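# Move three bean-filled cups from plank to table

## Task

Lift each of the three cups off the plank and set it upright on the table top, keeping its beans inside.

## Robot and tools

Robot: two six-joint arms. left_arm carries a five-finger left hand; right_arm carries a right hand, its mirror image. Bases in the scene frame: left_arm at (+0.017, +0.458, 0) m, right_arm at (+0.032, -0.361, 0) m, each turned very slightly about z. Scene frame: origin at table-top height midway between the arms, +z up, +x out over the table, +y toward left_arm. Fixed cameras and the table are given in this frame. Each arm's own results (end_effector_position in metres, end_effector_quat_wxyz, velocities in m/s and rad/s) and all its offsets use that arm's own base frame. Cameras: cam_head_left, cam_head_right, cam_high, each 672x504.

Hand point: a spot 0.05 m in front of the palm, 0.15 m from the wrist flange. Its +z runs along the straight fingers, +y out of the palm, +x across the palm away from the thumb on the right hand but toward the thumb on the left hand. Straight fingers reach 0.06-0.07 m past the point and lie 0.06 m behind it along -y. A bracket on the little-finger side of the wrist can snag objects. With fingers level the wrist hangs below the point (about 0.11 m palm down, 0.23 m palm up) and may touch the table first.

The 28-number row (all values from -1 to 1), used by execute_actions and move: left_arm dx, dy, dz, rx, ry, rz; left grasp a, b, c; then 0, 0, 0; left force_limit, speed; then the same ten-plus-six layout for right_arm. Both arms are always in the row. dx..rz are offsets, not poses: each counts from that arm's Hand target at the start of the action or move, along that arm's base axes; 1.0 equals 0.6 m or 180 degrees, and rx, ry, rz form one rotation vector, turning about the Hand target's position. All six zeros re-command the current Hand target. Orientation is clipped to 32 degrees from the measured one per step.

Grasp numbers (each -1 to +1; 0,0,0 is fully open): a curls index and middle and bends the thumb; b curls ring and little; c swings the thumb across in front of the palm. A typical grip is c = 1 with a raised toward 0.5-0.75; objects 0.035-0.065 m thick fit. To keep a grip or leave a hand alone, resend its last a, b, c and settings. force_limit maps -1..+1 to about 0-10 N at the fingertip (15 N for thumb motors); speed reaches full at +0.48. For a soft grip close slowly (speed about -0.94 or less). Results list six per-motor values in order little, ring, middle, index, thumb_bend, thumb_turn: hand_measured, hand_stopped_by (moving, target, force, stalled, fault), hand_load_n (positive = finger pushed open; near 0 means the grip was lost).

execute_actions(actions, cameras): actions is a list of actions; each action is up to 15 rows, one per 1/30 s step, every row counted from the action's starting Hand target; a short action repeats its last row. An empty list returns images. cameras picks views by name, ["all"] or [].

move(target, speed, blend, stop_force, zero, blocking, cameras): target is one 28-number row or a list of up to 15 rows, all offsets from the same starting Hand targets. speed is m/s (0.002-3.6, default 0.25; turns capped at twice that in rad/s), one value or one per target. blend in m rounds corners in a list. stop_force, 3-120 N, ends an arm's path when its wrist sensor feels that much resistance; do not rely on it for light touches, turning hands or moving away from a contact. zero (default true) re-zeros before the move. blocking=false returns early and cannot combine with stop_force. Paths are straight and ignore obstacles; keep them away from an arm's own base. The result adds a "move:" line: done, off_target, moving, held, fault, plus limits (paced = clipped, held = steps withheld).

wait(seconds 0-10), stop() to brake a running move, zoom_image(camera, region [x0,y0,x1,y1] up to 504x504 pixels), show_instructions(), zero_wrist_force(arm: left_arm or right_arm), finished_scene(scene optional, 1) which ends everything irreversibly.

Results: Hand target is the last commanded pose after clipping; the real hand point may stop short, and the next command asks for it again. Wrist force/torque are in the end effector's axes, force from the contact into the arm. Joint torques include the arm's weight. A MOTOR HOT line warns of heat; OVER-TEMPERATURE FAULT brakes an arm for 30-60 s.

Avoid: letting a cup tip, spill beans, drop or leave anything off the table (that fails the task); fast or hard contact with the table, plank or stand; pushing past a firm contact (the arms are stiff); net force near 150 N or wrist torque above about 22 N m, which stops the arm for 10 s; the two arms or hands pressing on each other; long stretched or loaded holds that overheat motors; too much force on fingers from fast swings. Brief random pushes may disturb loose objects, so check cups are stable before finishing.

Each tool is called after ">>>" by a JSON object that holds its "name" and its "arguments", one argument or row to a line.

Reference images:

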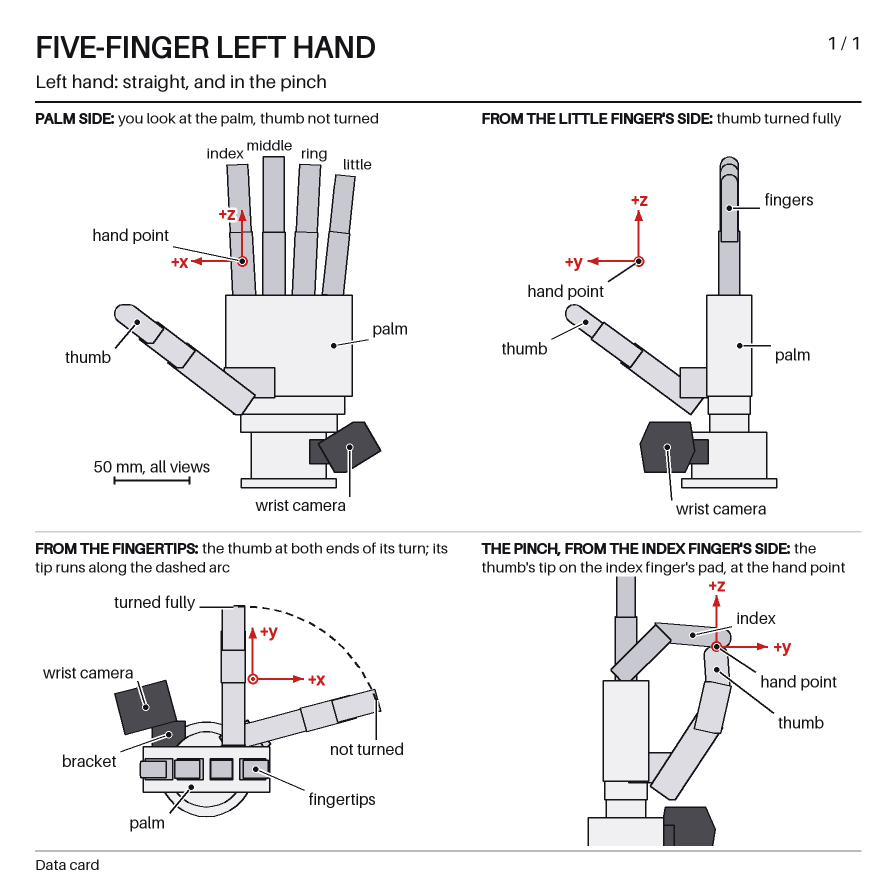

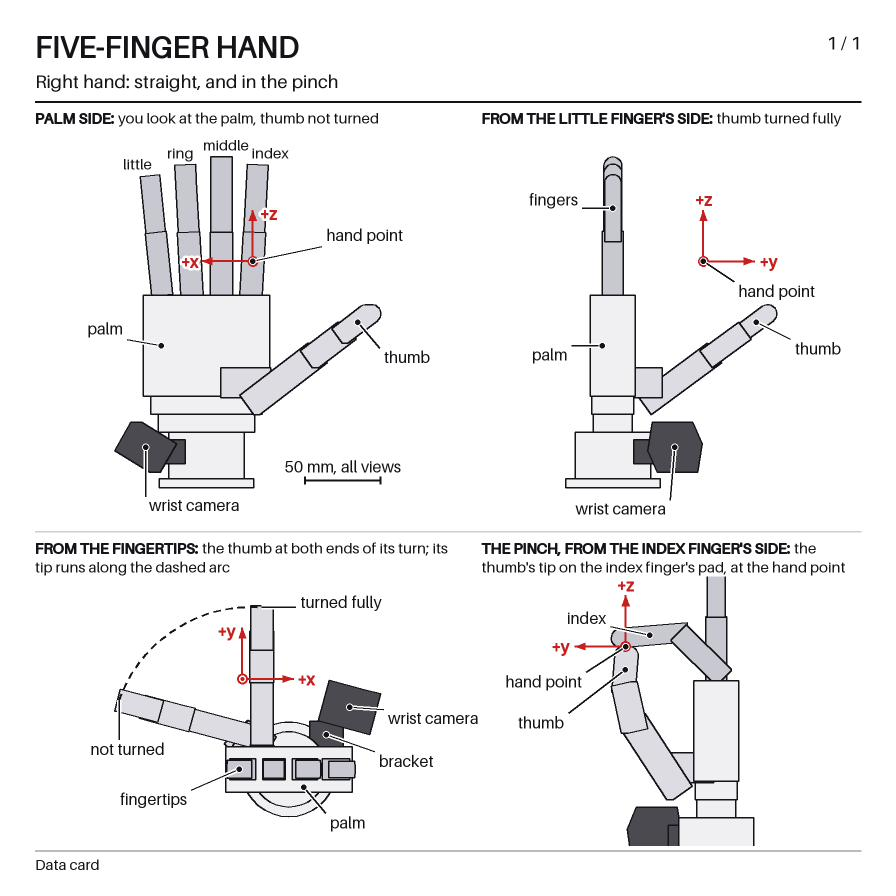

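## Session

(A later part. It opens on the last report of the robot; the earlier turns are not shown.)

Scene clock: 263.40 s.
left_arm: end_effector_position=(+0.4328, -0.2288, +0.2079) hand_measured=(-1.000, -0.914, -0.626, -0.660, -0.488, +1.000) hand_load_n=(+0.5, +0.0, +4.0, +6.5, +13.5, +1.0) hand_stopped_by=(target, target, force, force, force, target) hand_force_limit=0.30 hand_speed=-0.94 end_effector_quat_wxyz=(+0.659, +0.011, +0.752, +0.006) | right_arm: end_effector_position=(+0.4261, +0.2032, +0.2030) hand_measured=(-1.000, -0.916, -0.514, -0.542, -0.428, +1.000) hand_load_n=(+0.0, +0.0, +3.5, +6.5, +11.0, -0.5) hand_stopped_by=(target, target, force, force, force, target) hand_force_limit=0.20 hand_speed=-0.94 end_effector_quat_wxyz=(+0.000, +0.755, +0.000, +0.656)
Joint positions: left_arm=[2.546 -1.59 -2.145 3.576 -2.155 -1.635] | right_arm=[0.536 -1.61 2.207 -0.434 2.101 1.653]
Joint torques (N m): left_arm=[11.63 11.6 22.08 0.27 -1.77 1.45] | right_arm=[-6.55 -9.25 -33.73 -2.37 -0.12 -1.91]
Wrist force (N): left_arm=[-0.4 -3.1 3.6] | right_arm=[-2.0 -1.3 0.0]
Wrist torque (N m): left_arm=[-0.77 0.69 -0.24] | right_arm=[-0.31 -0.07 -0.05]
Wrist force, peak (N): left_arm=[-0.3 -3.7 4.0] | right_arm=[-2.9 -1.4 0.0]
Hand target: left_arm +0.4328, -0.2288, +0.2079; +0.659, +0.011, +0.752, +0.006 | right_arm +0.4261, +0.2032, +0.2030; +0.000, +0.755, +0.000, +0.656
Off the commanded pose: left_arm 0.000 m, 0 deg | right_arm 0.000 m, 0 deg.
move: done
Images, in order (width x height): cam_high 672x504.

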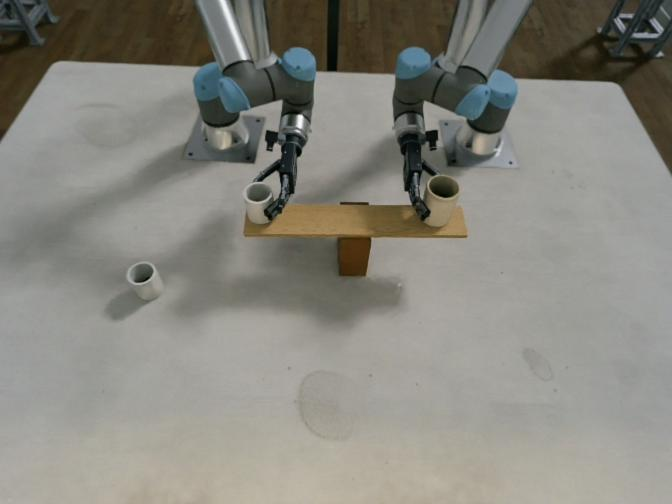

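>>> {"name": "move", "arguments": {
  "target": [0,0,0.02,0,0,0,0.58,0,1,0,0,0,0.3,-0.94,0,0,0.02,0,0,0,0.56,0,1,0,0,0,0.2,-0.94],
  "speed": 0.02,
  "cameras": ["cam_high"]
}}

>>> {"name": "zoom_image", "arguments": {
  "camera": "cam_high",
  "region": [230, 130, 480, 260]
}}

Scene clock: 265.80 s.
left_arm: end_effector_position=(+0.4328, -0.2288, +0.2198) hand_measured=(-1.000, -0.914, -0.626, -0.660, -0.486, +1.000) hand_load_n=(+0.0, +0.0, +0.0, +0.5, +1.0, +1.5) hand_stopped_by=(target, target, force, force, force, target) hand_force_limit=0.30 hand_speed=-0.94 end_effector_quat_wxyz=(+0.659, +0.011, +0.752, +0.006) | right_arm: end_effector_position=(+0.4261, +0.2032, +0.2149) hand_measured=(-1.000, -0.916, -0.514, -0.542, -0.428, +1.000) hand_load_n=(+0.0, +0.0, +5.0, +3.0, +8.0, +0.0) hand_stopped_by=(target, target, force, force, force, target) hand_force_limit=0.20 hand_speed=-0.94 end_effector_quat_wxyz=(+0.000, +0.755, +0.000, +0.656)
Joint positions: left_arm=[2.546 -1.572 -2.127 3.54 -2.155 -1.635] | right_arm=[0.536 -1.629 2.188 -0.397 2.101 1.652]
Joint torques (N m): left_arm=[10.19 29.24 29.21 -0.48 -1.16 -0.24] | right_arm=[-5.91 -30.31 -35.38 0.7 0.51 0.23]
Wrist force (N): left_arm=[-1.5 -2.5 2.7] | right_arm=[-1.4 -1.7 -0.5]
Wrist torque (N m): left_arm=[-0.78 0.62 -0.22] | right_arm=[-0.32 -0.07 -0.06]
Wrist force, peak (N): left_arm=[0.8 -3.2 4.1] | right_arm=[-2.9 -1.3 -0.1]
Hand target: left_arm +0.4328, -0.2288, +0.2199; +0.659, +0.011, +0.752, +0.006 | right_arm +0.4261, +0.2032, +0.2150; +0.000, +0.755, +0.000, +0.656
Off the commanded pose: left_arm 0.000 m, 0 deg | right_arm 0.000 m, 0 deg.
move: done
Images, in order (width x height): cam_high 672x504.

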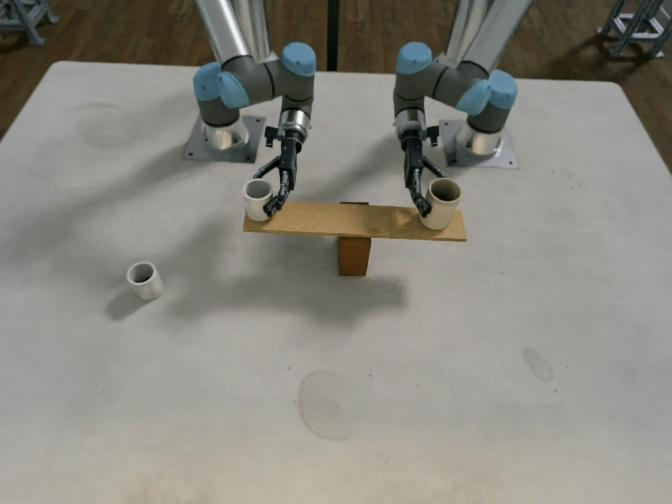

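Scaled by 2.016 from the camera's 672x504 image, which has a finer 960x720 frame.

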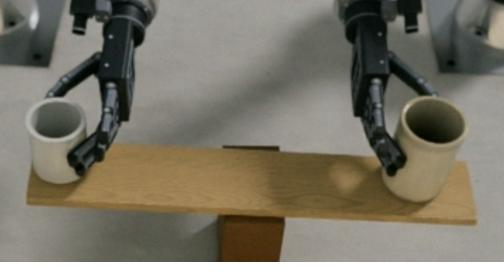

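>>> {"name": "move", "arguments": {
  "target": [0,0,-0.02,0,0,0,0.58,0,1,0,0,0,0.3,-0.94,0,0,-0.0195,0,0,0,0.56,0,1,0,0,0,0.2,-0.94],
  "speed": 0.01,
  "cameras": ["cam_high"]
}}

>>> {"name": "zoom_image", "arguments": {
  "camera": "cam_high",
  "region": [230, 130, 480, 260]
}}

>>> {"name": "zoom_image", "arguments": {
  "camera": "cam_high",
  "region": [390, 120, 490, 250]
}}

Scene clock: 278.73 s.
left_arm: end_effector_position=(+0.4328, -0.2288, +0.2080) hand_measured=(-1.000, -0.914, -0.626, -0.660, -0.486, +1.000) hand_load_n=(+0.0, +0.0, +0.5, +1.5, +0.0, +0.5) hand_stopped_by=(target, target, force, force, force, target) hand_force_limit=0.30 hand_speed=-0.94 end_effector_quat_wxyz=(+0.659, +0.011, +0.752, +0.006) | right_arm: end_effector_position=(+0.4261, +0.2032, +0.2034) hand_measured=(-1.000, -0.916, -0.514, -0.542, -0.428, +1.000) hand_load_n=(+0.0, +0.0, +4.5, +2.0, +8.5, -1.0) hand_stopped_by=(target, target, force, force, force, target) hand_force_limit=0.20 hand_speed=-0.94 end_effector_quat_wxyz=(+0.000, +0.755, +0.000, +0.656)
Joint positions: left_arm=[2.546 -1.589 -2.145 3.576 -2.155 -1.635] | right_arm=[0.536 -1.611 2.206 -0.433 2.101 1.653]
Joint torques (N m): left_arm=[9.36 7.97 5.08 2.31 0.68 -0.9] | right_arm=[-6.47 -5.77 -2.3 -2.03 -1.65 1.16]
Wrist force (N): left_arm=[-4.2 -5.2 4.0] | right_arm=[4.9 1.0 -0.7]
Wrist torque (N m): left_arm=[-0.81 0.65 -0.26] | right_arm=[-0.28 0.12 0.06]
Wrist force, peak (N): left_arm=[-4.2 -5.2 4.0] | right_arm=[5.0 0.8 -0.4]
Hand target: left_arm +0.4328, -0.2288, +0.2079; +0.659, +0.011, +0.752, +0.006 | right_arm +0.4261, +0.2032, +0.2033; +0.000, +0.755, +0.000, +0.656
Off the commanded pose: left_arm 0.000 m, 0 deg | right_arm 0.000 m, 0 deg.
move: done
Images, in order (width x height): cam_high 672x504.

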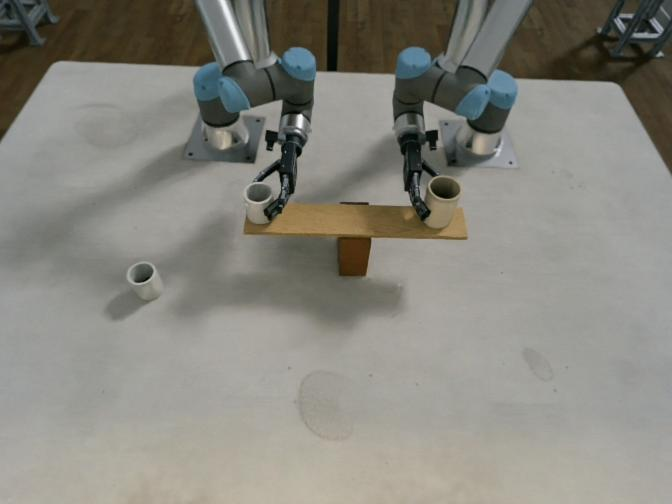

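Scaled by 2.016 from the camera's 672x504 image, which has a finer 960x720 frame.

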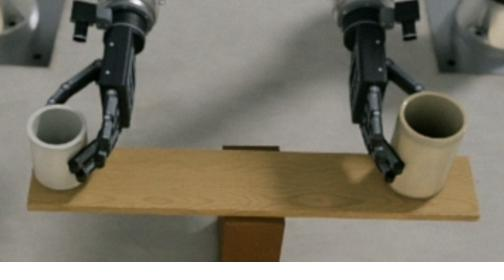

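Scaled by 3.877 from the camera's 672x504 image, which has a finer 960x720 frame.

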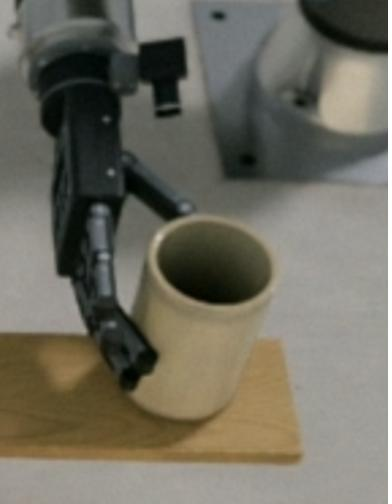

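>>> {"name": "move", "arguments": {
  "target": [0,0,0,0,0,0,0,0,1,0,0,0,0.3,-0.9,0,0,0,0,0,0,0.56,0,1,0,0,0,0.2,-0.94],
  "cameras": ["cam_high"]
}}

>>> {"name": "zoom_image", "arguments": {
  "camera": "cam_high",
  "region": [230, 130, 480, 260]
}}

>>> {"name": "zoom_image", "arguments": {
  "camera": "cam_high",
  "region": [390, 120, 490, 250]
}}

Scene clock: 283.97 s.
left_arm: end_effector_position=(+0.4328, -0.2288, +0.2079) hand_measured=(-1.000, -1.000, -1.000, -1.000, -0.650, +1.000) hand_load_n=(+0.0, +0.0, +0.0, +0.0, -0.5, +0.0) hand_stopped_by=(target, target, target, target, target, target) hand_force_limit=0.30 hand_speed=-0.90 end_effector_quat_wxyz=(+0.659, +0.011, +0.752, +0.006) | right_arm: end_effector_position=(+0.4261, +0.2032, +0.2033) hand_measured=(-1.000, -0.916, -0.514, -0.542, -0.428, +1.000) hand_load_n=(+0.0, +0.0, +4.5, +2.5, +8.5, -0.5) hand_stopped_by=(target, target, force, force, force, target) hand_force_limit=0.20 hand_speed=-0.94 end_effector_quat_wxyz=(+0.000, +0.755, +0.000, +0.656)
Joint positions: left_arm=[2.546 -1.59 -2.145 3.576 -2.155 -1.635] | right_arm=[0.536 -1.611 2.207 -0.433 2.101 1.653]
Joint torques (N m): left_arm=[9.77 11.88 13.64 2.28 0.74 1.22] | right_arm=[-3.37 -13.93 -11.44 -1.84 -0.66 -1.45]
Wrist force (N): left_arm=[-2.4 -2.8 3.4] | right_arm=[2.6 0.7 -0.5]
Wrist torque (N m): left_arm=[-0.76 0.66 -0.22] | right_arm=[-0.27 0.10 0.03]
Wrist force, peak (N): left_arm=[-4.1 -4.8 3.9] | right_arm=[5.2 0.9 -0.8]
Hand target: left_arm +0.4328, -0.2288, +0.2079; +0.659, +0.011, +0.752, +0.006 | right_arm +0.4261, +0.2032, +0.2033; +0.000, +0.755, +0.000, +0.656
Off the commanded pose: left_arm 0.000 m, 0 deg | right_arm 0.000 m, 0 deg.
move: done
Images, in order (width x height): cam_high 672x504.

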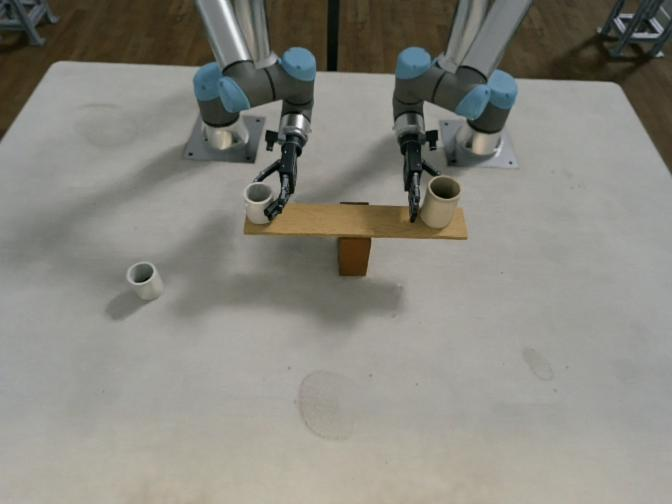

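Scaled by 2.016 from the camera's 672x504 image, which has a finer 960x720 frame.

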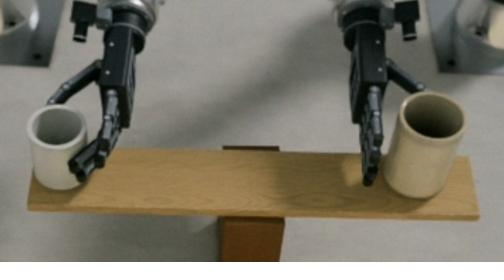

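Scaled by 3.877 from the camera's 672x504 image, which has a finer 960x720 frame.

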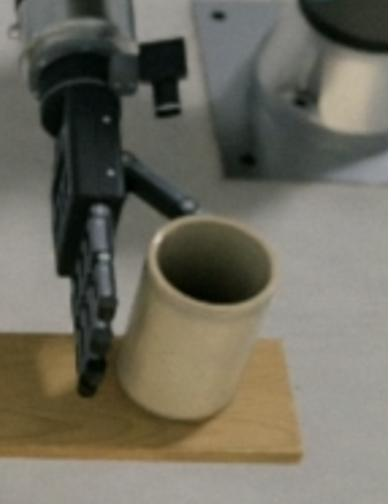

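>>> {"name": "wait", "arguments": {
  "seconds": 0.1,
  "cameras": ["all"]
}}

>>> {"name": "zoom_image", "arguments": {
  "camera": "cam_head_right",
  "region": [210, 280, 470, 420]
}}

>>> {"name": "zoom_image", "arguments": {
  "camera": "cam_head_left",
  "region": [210, 280, 470, 420]
}}

>>> {"name": "zoom_image", "arguments": {
  "camera": "cam_high",
  "region": [320, 190, 390, 290]
}}

Scene clock: 289.27 s.
left_arm: end_effector_position=(+0.4328, -0.2288, +0.2079) hand_measured=(-1.000, -1.000, -1.000, -1.000, -0.650, +1.000) hand_load_n=(+0.0, +0.0, +0.0, +0.0, -0.5, +0.0) hand_stopped_by=(target, target, target, target, target, target) hand_force_limit=0.30 hand_speed=-0.90 end_effector_quat_wxyz=(+0.659, +0.011, +0.752, +0.006) | right_arm: end_effector_position=(+0.4261, +0.2032, +0.2033) hand_measured=(-1.000, -0.916, -0.514, -0.542, -0.428, +1.000) hand_load_n=(+0.0, +0.0, +4.0, +2.5, +8.5, -0.5) hand_stopped_by=(target, target, force, force, force, target) hand_force_limit=0.20 hand_speed=-0.94 end_effector_quat_wxyz=(+0.000, +0.755, +0.000, +0.656)
Joint positions: left_arm=[2.546 -1.59 -2.145 3.576 -2.155 -1.635] | right_arm=[0.536 -1.611 2.207 -0.433 2.101 1.653]
Joint torques (N m): left_arm=[8.92 22.24 24.04 2.15 0.49 1.13] | right_arm=[-3.07 -18.75 -28.15 -1.89 0.18 -1.31]
Wrist force (N): left_arm=[-2.5 -2.9 3.3] | right_arm=[3.5 0.7 -0.6]
Wrist torque (N m): left_arm=[-0.77 0.67 -0.22] | right_arm=[-0.26 0.08 0.04]
Wrist force, peak (N): left_arm=[-2.6 -2.9 3.6] | right_arm=[3.7 0.5 -0.4]
Hand target: left_arm +0.4328, -0.2288, +0.2079; +0.659, +0.011, +0.752, +0.006 | right_arm +0.4261, +0.2032, +0.2033; +0.000, +0.755, +0.000, +0.656
Off the commanded pose: left_arm 0.000 m, 0 deg | right_arm 0.000 m, 0 deg.
wait: 0.10 s; at rest from the start

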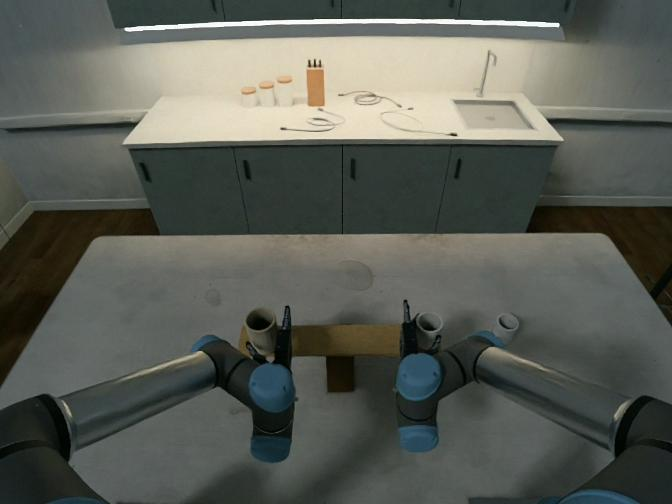

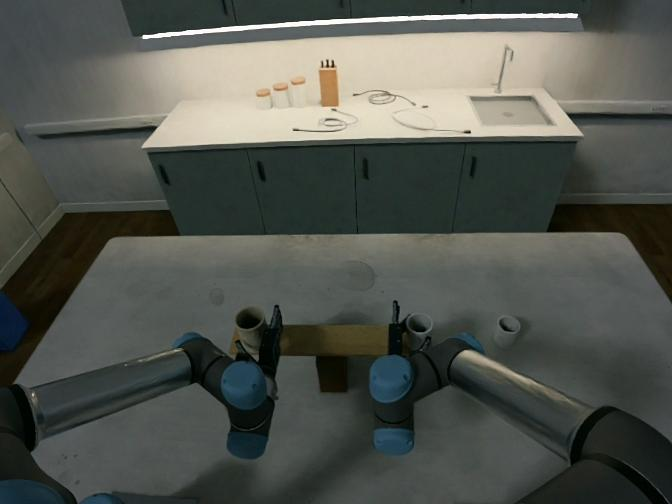

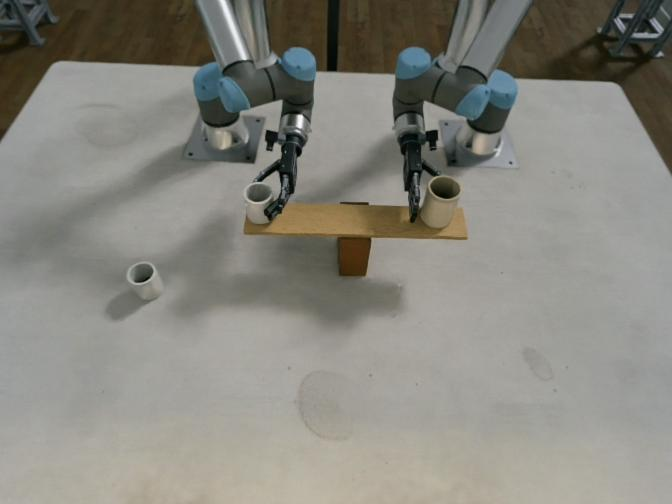

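Scaled by 1.938 from the camera's 672x504 image, which has a finer 960x720 frame.

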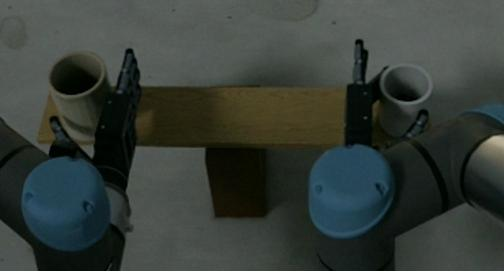

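Scaled by 1.938 from the camera's 672x504 image, which has a finer 960x720 frame.

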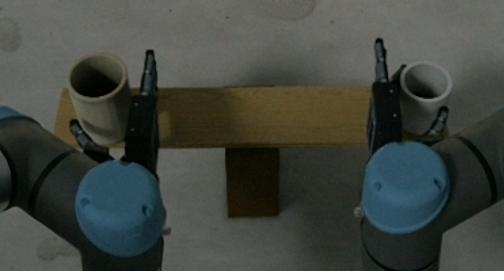

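Scaled by 5.040 from the camera's 672x504 image, which has a finer 960x720 frame.

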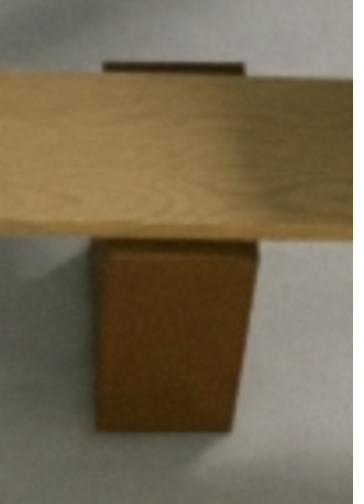

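>>> {"name": "move", "arguments": {
  "target": [
    [0,0.034,-0.015,0,0,0,0,0,1,0,0,0,0.3,-0.9,0,0,0.0017,0,0,0,0.56,0,1,0,0,0,0.2,-0.94],
    [0.0217,0.034,-0.015,0,0,0,0,0,1,0,0,0,0.3,-0.9,0,0,0.0017,0,0,0,0.56,0,1,0,0,0,0.2,-0.94]
  ],
  "speed": 0.03,
  "cameras": ["all"]
}}

>>> {"name": "zoom_image", "arguments": {
  "camera": "cam_high",
  "region": [390, 120, 490, 250]
}}

>>> {"name": "zoom_image", "arguments": {
  "camera": "cam_head_right",
  "region": [200, 290, 320, 390]
}}

>>> {"name": "zoom_image", "arguments": {
  "camera": "cam_high",
  "region": [230, 130, 480, 260]
}}

Scene clock: 307.43 s.
left_arm: end_effector_position=(+0.4456, -0.2084, +0.1989) hand_measured=(-1.000, -1.000, -1.000, -1.000, -0.650, +1.000) hand_load_n=(+0.5, +0.0, +0.0, +0.0, +0.0, +0.5) hand_stopped_by=(target, target, target, target, target, target) hand_force_limit=0.30 hand_speed=-0.90 end_effector_quat_wxyz=(+0.659, +0.011, +0.752, +0.006) | right_arm: end_effector_position=(+0.4261, +0.2032, +0.2043) hand_measured=(-1.000, -0.916, -0.514, -0.542, -0.428, +1.000) hand_load_n=(+0.0, +0.0, +4.5, +2.5, +8.5, +0.0) hand_stopped_by=(target, target, force, force, force, target) hand_force_limit=0.20 hand_speed=-0.94 end_effector_quat_wxyz=(+0.000, +0.755, +0.000, +0.656)
Joint positions: left_arm=[2.624 -1.579 -2.183 3.611 -2.079 -1.621] | right_arm=[0.536 -1.612 2.205 -0.43 2.101 1.653]
Joint torques (N m): left_arm=[12.78 7.15 29.3 2.8 1.03 1.63] | right_arm=[-1.18 -28.18 -35.46 0.71 0.49 -1.15]
Wrist force (N): left_arm=[-2.5 -3.8 2.6] | right_arm=[0.0 -0.7 -0.7]
Wrist torque (N m): left_arm=[-0.72 0.67 -0.24] | right_arm=[-0.32 -0.02 -0.03]
Wrist force, peak (N): left_arm=[-3.7 -4.8 3.0] | right_arm=[3.6 0.7 -0.4]
Hand target: left_arm +0.4458, -0.2084, +0.1989; +0.659, +0.011, +0.752, +0.006 | right_arm +0.4261, +0.2032, +0.2043; +0.000, +0.755, +0.000, +0.656
Off the commanded pose: left_arm 0.000 m, 0 deg | right_arm 0.000 m, 0 deg.
move: done

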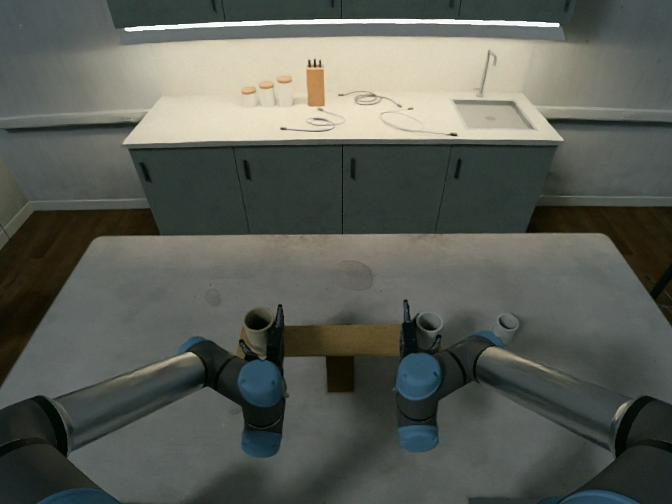

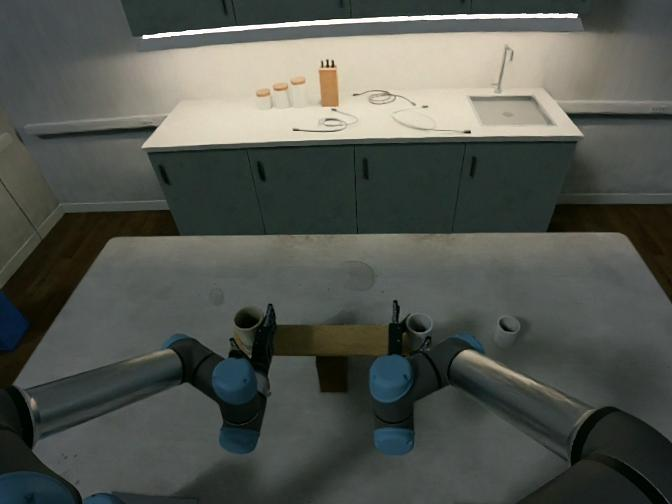

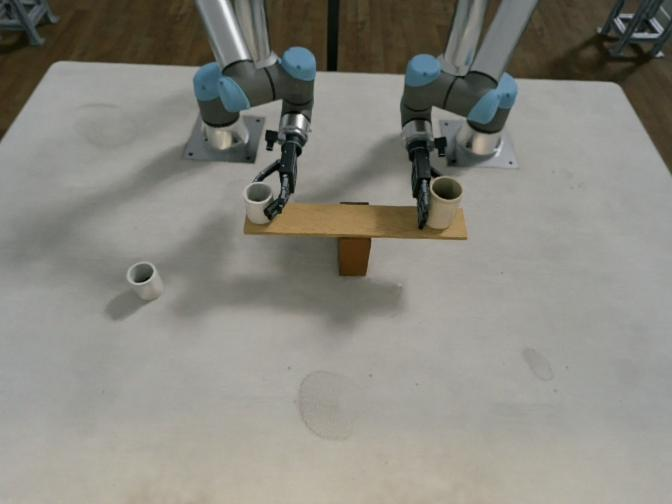

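Scaled by 3.877 from the camera's 672x504 image, which has a finer 960x720 frame.

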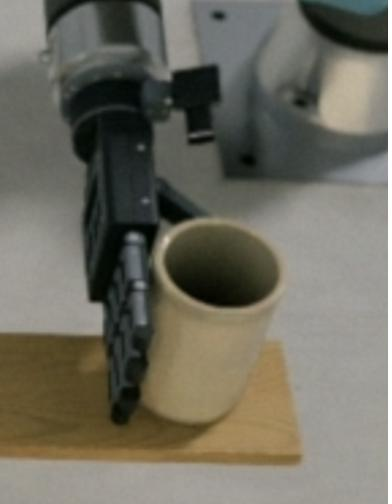

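Scaled by 4.200 from the camera's 672x504 image, which has a finer 960x720 frame.

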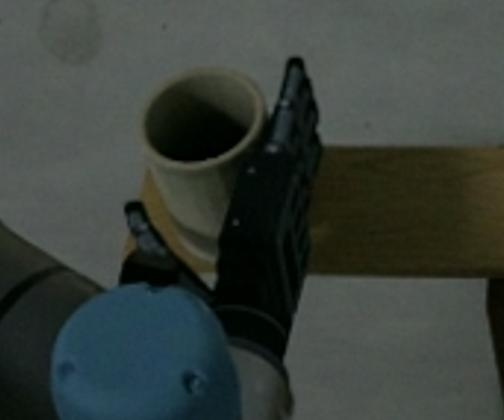

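Scaled by 2.016 from the camera's 672x504 image, which has a finer 960x720 frame.

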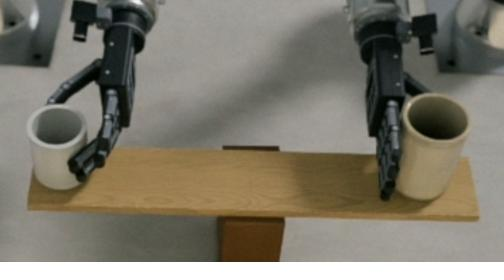

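>>> {"name": "move", "arguments": {
  "target": [0,0,0,0,0,0,0.6,0,1,0,0,0,0.0,-0.94,0,0,0,0,0,0,0.56,0,1,0,0,0,0.2,-0.94],
  "cameras": ["cam_high","cam_head_right"]
}}

>>> {"name": "zoom_image", "arguments": {
  "camera": "cam_high",
  "region": [390, 120, 490, 250]
}}

>>> {"name": "zoom_image", "arguments": {
  "camera": "cam_high",
  "region": [230, 130, 480, 260]
}}

Scene clock: 311.83 s.
left_arm: end_effector_position=(+0.4458, -0.2084, +0.1989) hand_measured=(-1.000, -0.910, -0.680, -0.742, -0.524, +1.000) hand_load_n=(+0.5, +0.0, +5.5, +0.5, +11.5, +2.0) hand_stopped_by=(target, target, force, force, force, target) hand_force_limit=0.00 hand_speed=-0.94 end_effector_quat_wxyz=(+0.659, +0.011, +0.752, +0.006) | right_arm: end_effector_position=(+0.4261, +0.2032, +0.2043) hand_measured=(-1.000, -0.916, -0.514, -0.542, -0.428, +1.000) hand_load_n=(+0.0, +0.0, +4.5, +3.5, +8.5, +0.5) hand_stopped_by=(target, target, force, force, force, target) hand_force_limit=0.20 hand_speed=-0.94 end_effector_quat_wxyz=(+0.000, +0.755, +0.000, +0.656)
Joint positions: left_arm=[2.624 -1.579 -2.183 3.611 -2.079 -1.621] | right_arm=[0.536 -1.612 2.205 -0.43 2.101 1.653]
Joint torques (N m): left_arm=[11.79 8.53 27.22 1.74 -0.96 1.63] | right_arm=[-0.11 -28.68 -34.42 0.62 0.35 -0.01]
Wrist force (N): left_arm=[-0.9 -2.8 3.3] | right_arm=[-0.5 -0.9 -0.3]
Wrist torque (N m): left_arm=[-0.73 0.69 -0.20] | right_arm=[-0.29 0.01 -0.02]
Wrist force, peak (N): left_arm=[-2.2 -4.2 3.6] | right_arm=[-0.7 -0.9 -0.6]
Hand target: left_arm +0.4458, -0.2084, +0.1989; +0.659, +0.011, +0.752, +0.006 | right_arm +0.4261, +0.2032, +0.2043; +0.000, +0.755, +0.000, +0.656
Off the commanded pose: left_arm 0.000 m, 0 deg | right_arm 0.000 m, 0 deg.
move: done
Images, in order (width x height): cam_head_right 672x504, cam_high 672x504.

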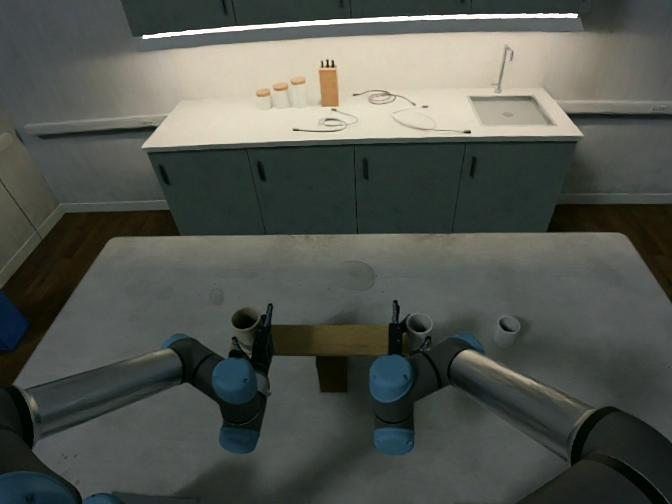

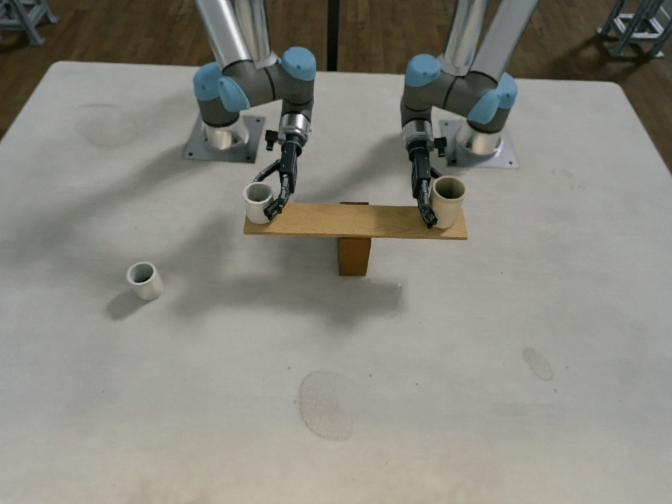

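Scaled by 3.877 from the camera's 672x504 image, which has a finer 960x720 frame.

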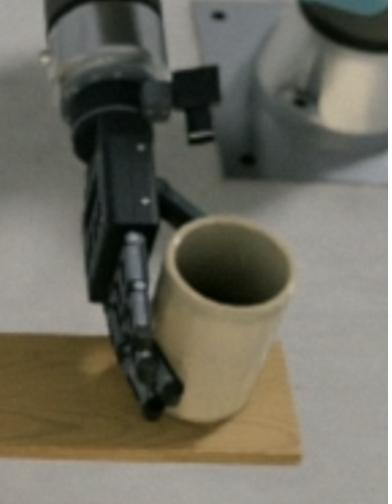

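Scaled by 2.016 from the camera's 672x504 image, which has a finer 960x720 frame.

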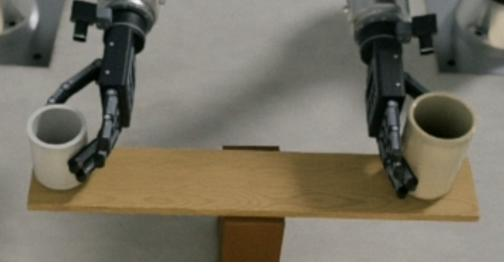

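>>> {"name": "move", "arguments": {
  "target": [
    [0,0,0,0,0,0,0,0,1,0,0,0,0.3,-0.9,0,0,0,0,0,0,0.56,0,1,0,0,0,0.2,-0.94],
    [-0.011,-0.003,0,0,-0.0444,0,0,0,1,0,0,0,0.3,-0.9,0,0,0,0,0,0,0.56,0,1,0,0,0,0.2,-0.94]
  ],
  "speed": 0.05,
  "cameras": ["cam_high","cam_head_right"]
}}

>>> {"name": "zoom_image", "arguments": {
  "camera": "cam_high",
  "region": [390, 120, 490, 250]
}}

>>> {"name": "zoom_image", "arguments": {
  "camera": "cam_head_right",
  "region": [200, 290, 320, 390]
}}

Scene clock: 334.97 s.
left_arm: end_effector_position=(+0.4392, -0.2102, +0.1989) hand_measured=(-1.000, -1.000, -1.000, -1.000, -0.650, +1.000) hand_load_n=(+0.0, +0.0, +0.0, -0.5, +0.0, +0.0) hand_stopped_by=(target, target, target, target, target, target) hand_force_limit=0.30 hand_speed=-0.90 end_effector_quat_wxyz=(+0.710, +0.010, +0.704, +0.007) | right_arm: end_effector_position=(+0.4261, +0.2032, +0.2043) hand_measured=(-1.000, -0.916, -0.514, -0.542, -0.428, +1.000) hand_load_n=(+0.0, +0.0, +4.5, +3.0, +8.0, +0.0) hand_stopped_by=(target, target, force, force, force, target) hand_force_limit=0.20 hand_speed=-0.94 end_effector_quat_wxyz=(+0.000, +0.755, +0.000, +0.656)
Joint positions: left_arm=[2.597 -1.589 -2.282 3.88 -2.11 -1.542] | right_arm=[0.536 -1.612 2.205 -0.43 2.101 1.653]
Joint torques (N m): left_arm=[-11.56 6.31 5.61 3.4 -1.55 1.58] | right_arm=[1.91 -28.81 -29.82 0.76 -0.01 1.4]
Wrist force (N): left_arm=[-1.9 -3.0 3.3] | right_arm=[-0.2 -0.4 -0.8]
Wrist torque (N m): left_arm=[-0.87 0.66 -0.17] | right_arm=[-0.23 -0.04 0.00]
Wrist force, peak (N): left_arm=[-2.3 -3.1 3.3] | right_arm=[-0.6 -1.0 -0.7]
Hand target: left_arm +0.4392, -0.2102, +0.1989; +0.710, +0.010, +0.704, +0.007 | right_arm +0.4261, +0.2032, +0.2043; +0.000, +0.755, +0.000, +0.656
Off the commanded pose: left_arm 0.000 m, 0 deg | right_arm 0.000 m, 0 deg.
move: done
Images, in order (width x height): cam_head_right 672x504, cam_high 672x504.

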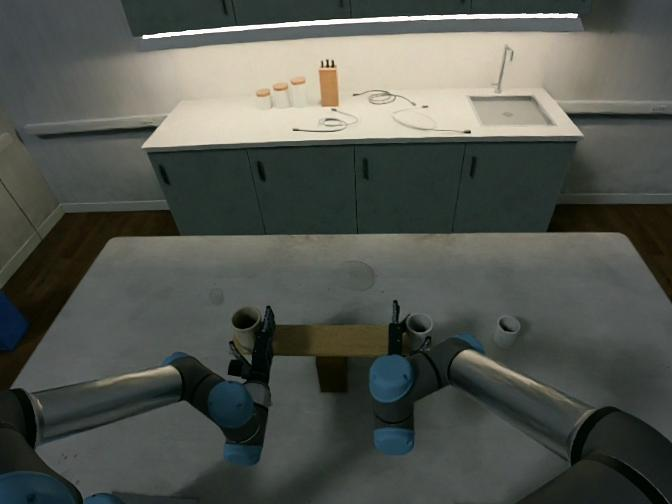

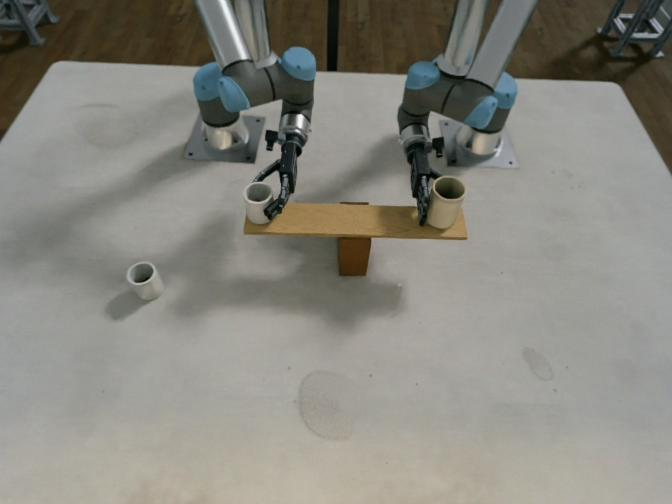

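Scaled by 3.877 from the camera's 672x504 image, which has a finer 960x720 frame.

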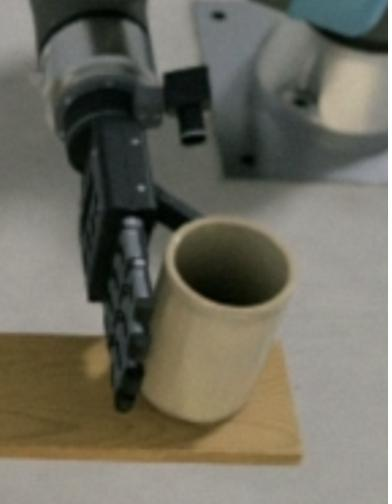

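Scaled by 4.200 from the camera's 672x504 image, which has a finer 960x720 frame.

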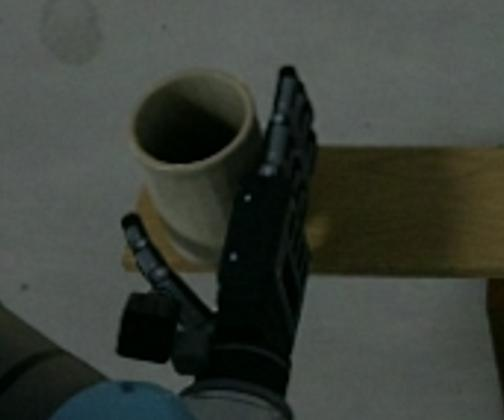

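>>> {"name": "execute_actions", "arguments": {
  "actions": []
}}

>>> {"name": "zoom_image", "arguments": {
  "camera": "cam_high",
  "region": [390, 120, 490, 250]
}}

Scene clock: 343.10 s.
left_arm: end_effector_position=(+0.4392, -0.2102, +0.1989) hand_measured=(-1.000, -1.000, -1.000, -1.000, -0.650, +1.000) hand_load_n=(+0.0, +0.5, +0.0, +0.0, +0.0, +0.0) hand_stopped_by=(target, target, target, target, target, target) hand_force_limit=0.30 hand_speed=-0.90 end_effector_quat_wxyz=(+0.710, +0.010, +0.704, +0.007) | right_arm: end_effector_position=(+0.4261, +0.2032, +0.2043) hand_measured=(-1.000, -0.916, -0.514, -0.542, -0.428, +1.000) hand_load_n=(+0.0, +0.0, +4.5, +3.0, +8.0, +0.0) hand_stopped_by=(target, target, force, force, force, target) hand_force_limit=0.20 hand_speed=-0.94 end_effector_quat_wxyz=(+0.000, +0.755, +0.000, +0.656)
Joint positions: left_arm=[2.597 -1.589 -2.282 3.88 -2.11 -1.542] | right_arm=[0.536 -1.612 2.205 -0.43 2.101 1.653]
Joint velocities: within noise
Joint torques (N m): left_arm=[-11.4 7.31 5.08 3.17 -1.69 1.5] | right_arm=[4.36 -28.97 -27.97 0.63 -0.15 1.42]
Wrist force (N): left_arm=[-2.2 -2.7 3.1] | right_arm=[0.0 -0.8 -0.8]
Wrist torque (N m): left_arm=[-0.82 0.68 -0.20] | right_arm=[-0.29 -0.04 -0.01]
Wrist force, peak (N): left_arm=[-2.3 -2.9 3.6] | right_arm=[-0.4 -0.9 -0.7]
Hand target: left_arm +0.4392, -0.2102, +0.1989; +0.710, +0.010, +0.704, +0.007 | right_arm +0.4261, +0.2032, +0.2043; +0.000, +0.755, +0.000, +0.656
Off the commanded pose: left_arm 0.000 m, 0 deg | right_arm 0.000 m, 0 deg.

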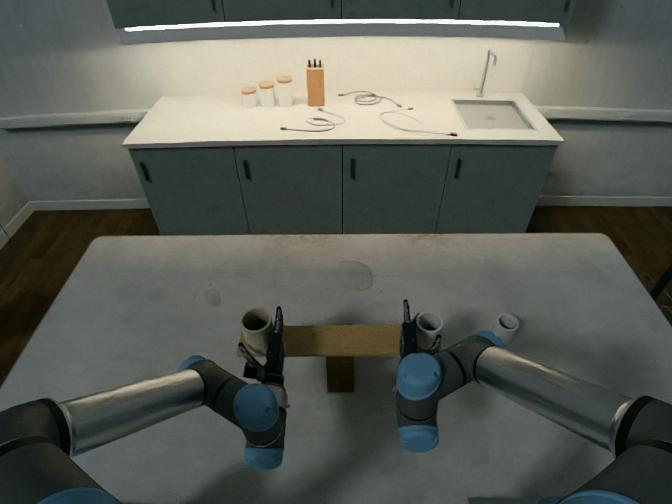

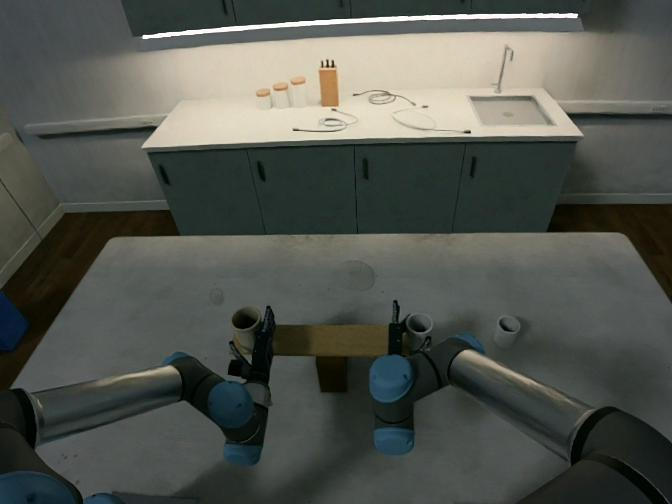

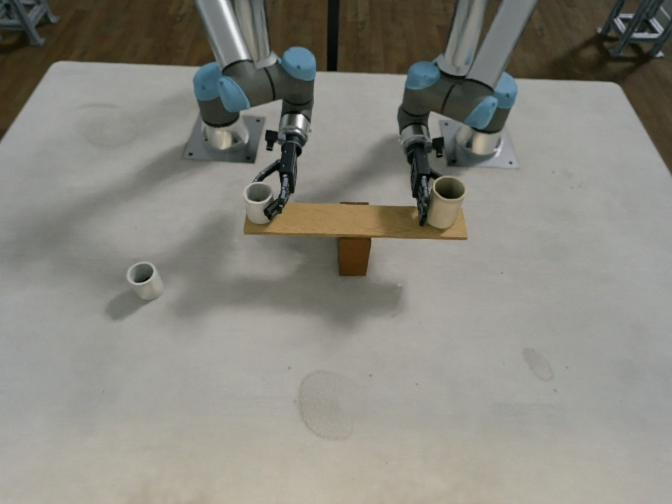

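Scaled by 3.877 from the camera's 672x504 image, which has a finer 960x720 frame.

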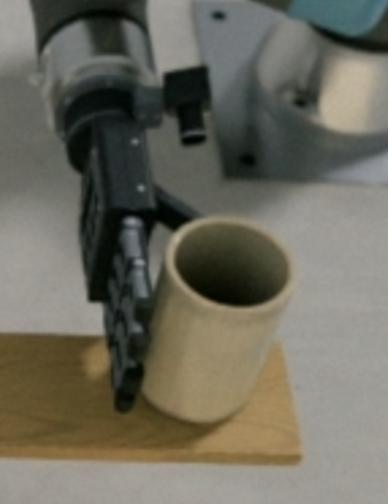

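>>> {"name": "zoom_image", "arguments": {
  "camera": "cam_high",
  "region": [405, 165, 475, 245]
}}

>>> {"name": "zoom_image", "arguments": {
  "camera": "cam_head_right",
  "region": [200, 290, 300, 390]
}}

>>> {"name": "zoom_image", "arguments": {
  "camera": "cam_head_left",
  "region": [220, 290, 320, 390]
}}

Scaled by 6.300 from the camera's 672x504 image, which has a finer 960x720 frame.

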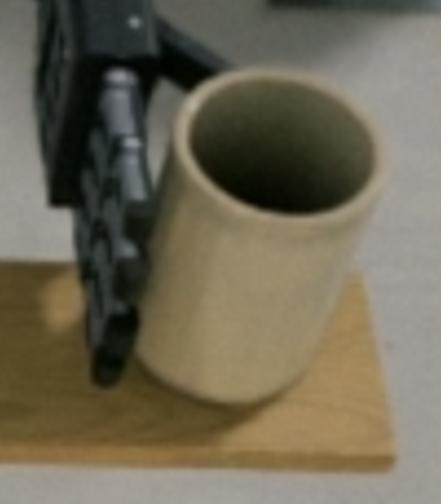

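Scaled by 5.040 from the camera's 672x504 image, which has a finer 960x720 frame.

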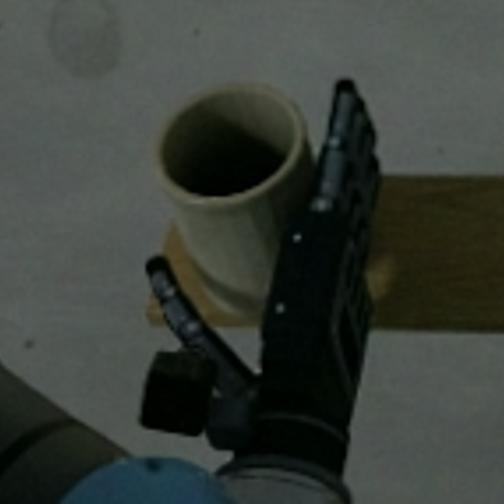

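Scaled by 5.040 from the camera's 672x504 image, which has a finer 960x720 frame.

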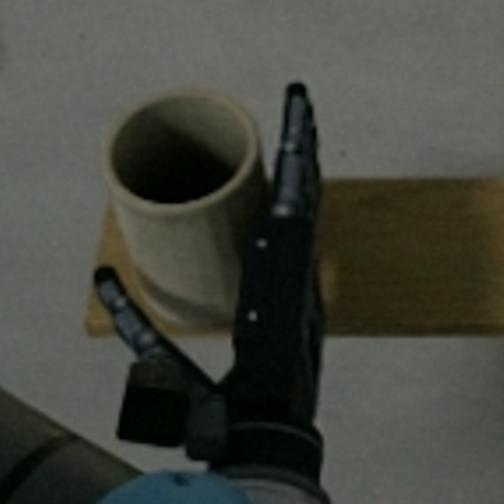

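>>> {"name": "move", "arguments": {
  "target": [0.015, 0.02, 0, 0, 0, 0, 0, 0, 1, 0, 0, 0, 0.3, -0.9, 0, 0, 0, 0, 0, 0, 0.56, 0, 1, 0, 0, 0, 0.2, -0.94],
  "speed": 0.012,
  "stop_force": 3,
  "cameras": ["cam_high", "cam_head_right"]
}}

>>> {"name": "zoom_image", "arguments": {
  "camera": "cam_high",
  "region": [405, 165, 475, 245]
}}

Scene clock: 378.37 s.
left_arm: end_effector_position=(+0.4482, -0.1982, +0.1989) hand_measured=(-1.000, -1.000, -1.000, -1.000, -0.650, +1.000) hand_load_n=(+0.5, +0.0, +0.0, +0.0, +0.0, +0.0) hand_stopped_by=(target, target, target, target, target, target) hand_force_limit=0.30 hand_speed=-0.90 end_effector_quat_wxyz=(+0.710, +0.010, +0.704, +0.007) | right_arm: end_effector_position=(+0.4261, +0.2032, +0.2043) hand_measured=(-1.000, -0.916, -0.514, -0.542, -0.428, +1.000) hand_load_n=(+0.0, +0.0, +4.5, +3.0, +8.0, +0.0) hand_stopped_by=(target, target, force, force, force, target) hand_force_limit=0.20 hand_speed=-0.94 end_effector_quat_wxyz=(+0.000, +0.755, +0.000, +0.656)
Joint positions: left_arm=[2.647 -1.578 -2.294 3.88 -2.06 -1.542] | right_arm=[0.536 -1.612 2.205 -0.43 2.101 1.653]
Joint torques (N m): left_arm=[12.64 27.49 5.14 0.89 1.11 -1.1] | right_arm=[4.52 -29.02 -25.43 0.67 -0.52 1.54]
Wrist force (N): left_arm=[-2.4 -4.3 2.4] | right_arm=[0.2 -0.7 -0.3]
Wrist torque (N m): left_arm=[-0.84 0.65 -0.17] | right_arm=[-0.29 -0.02 -0.02]
Wrist force, peak (N): left_arm=[-2.5 -4.4 2.9] | right_arm=[-0.7 -0.6 -0.8]
Hand target: left_arm +0.4482, -0.1982, +0.1989; +0.710, +0.010, +0.704, +0.007 | right_arm +0.4261, +0.2032, +0.2043; +0.000, +0.755, +0.000, +0.656
Off the commanded pose: left_arm 0.000 m, 0 deg | right_arm 0.000 m, 0 deg.
move: done
Images, in order (width x height): cam_head_right 672x504, cam_high 672x504.

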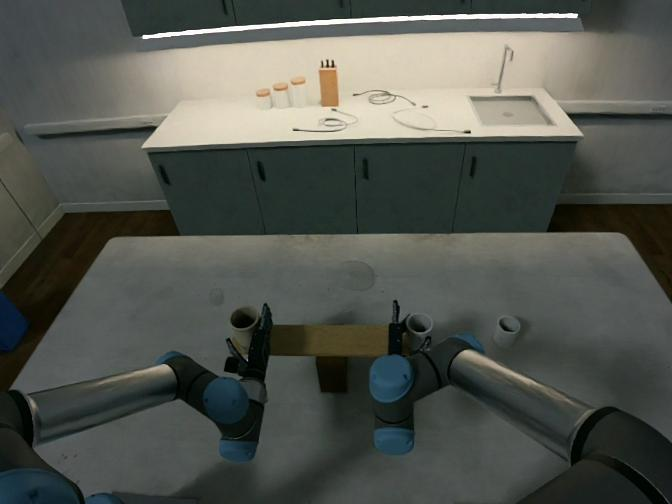

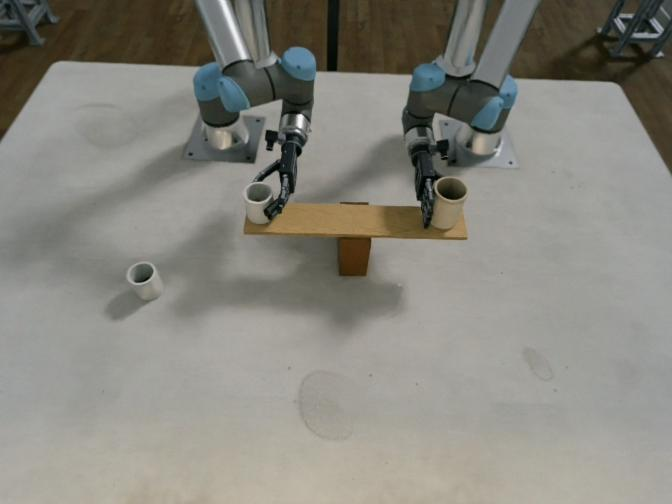

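Scaled by 6.300 from the camera's 672x504 image, which has a finer 960x720 frame.

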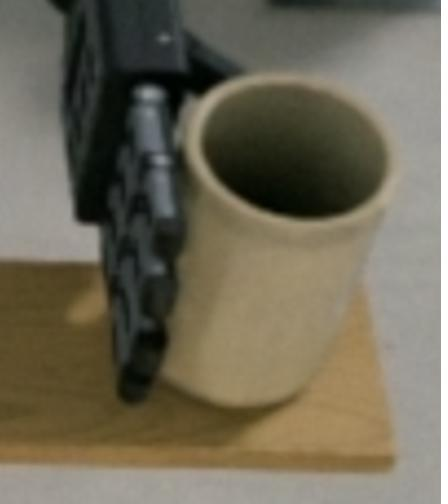

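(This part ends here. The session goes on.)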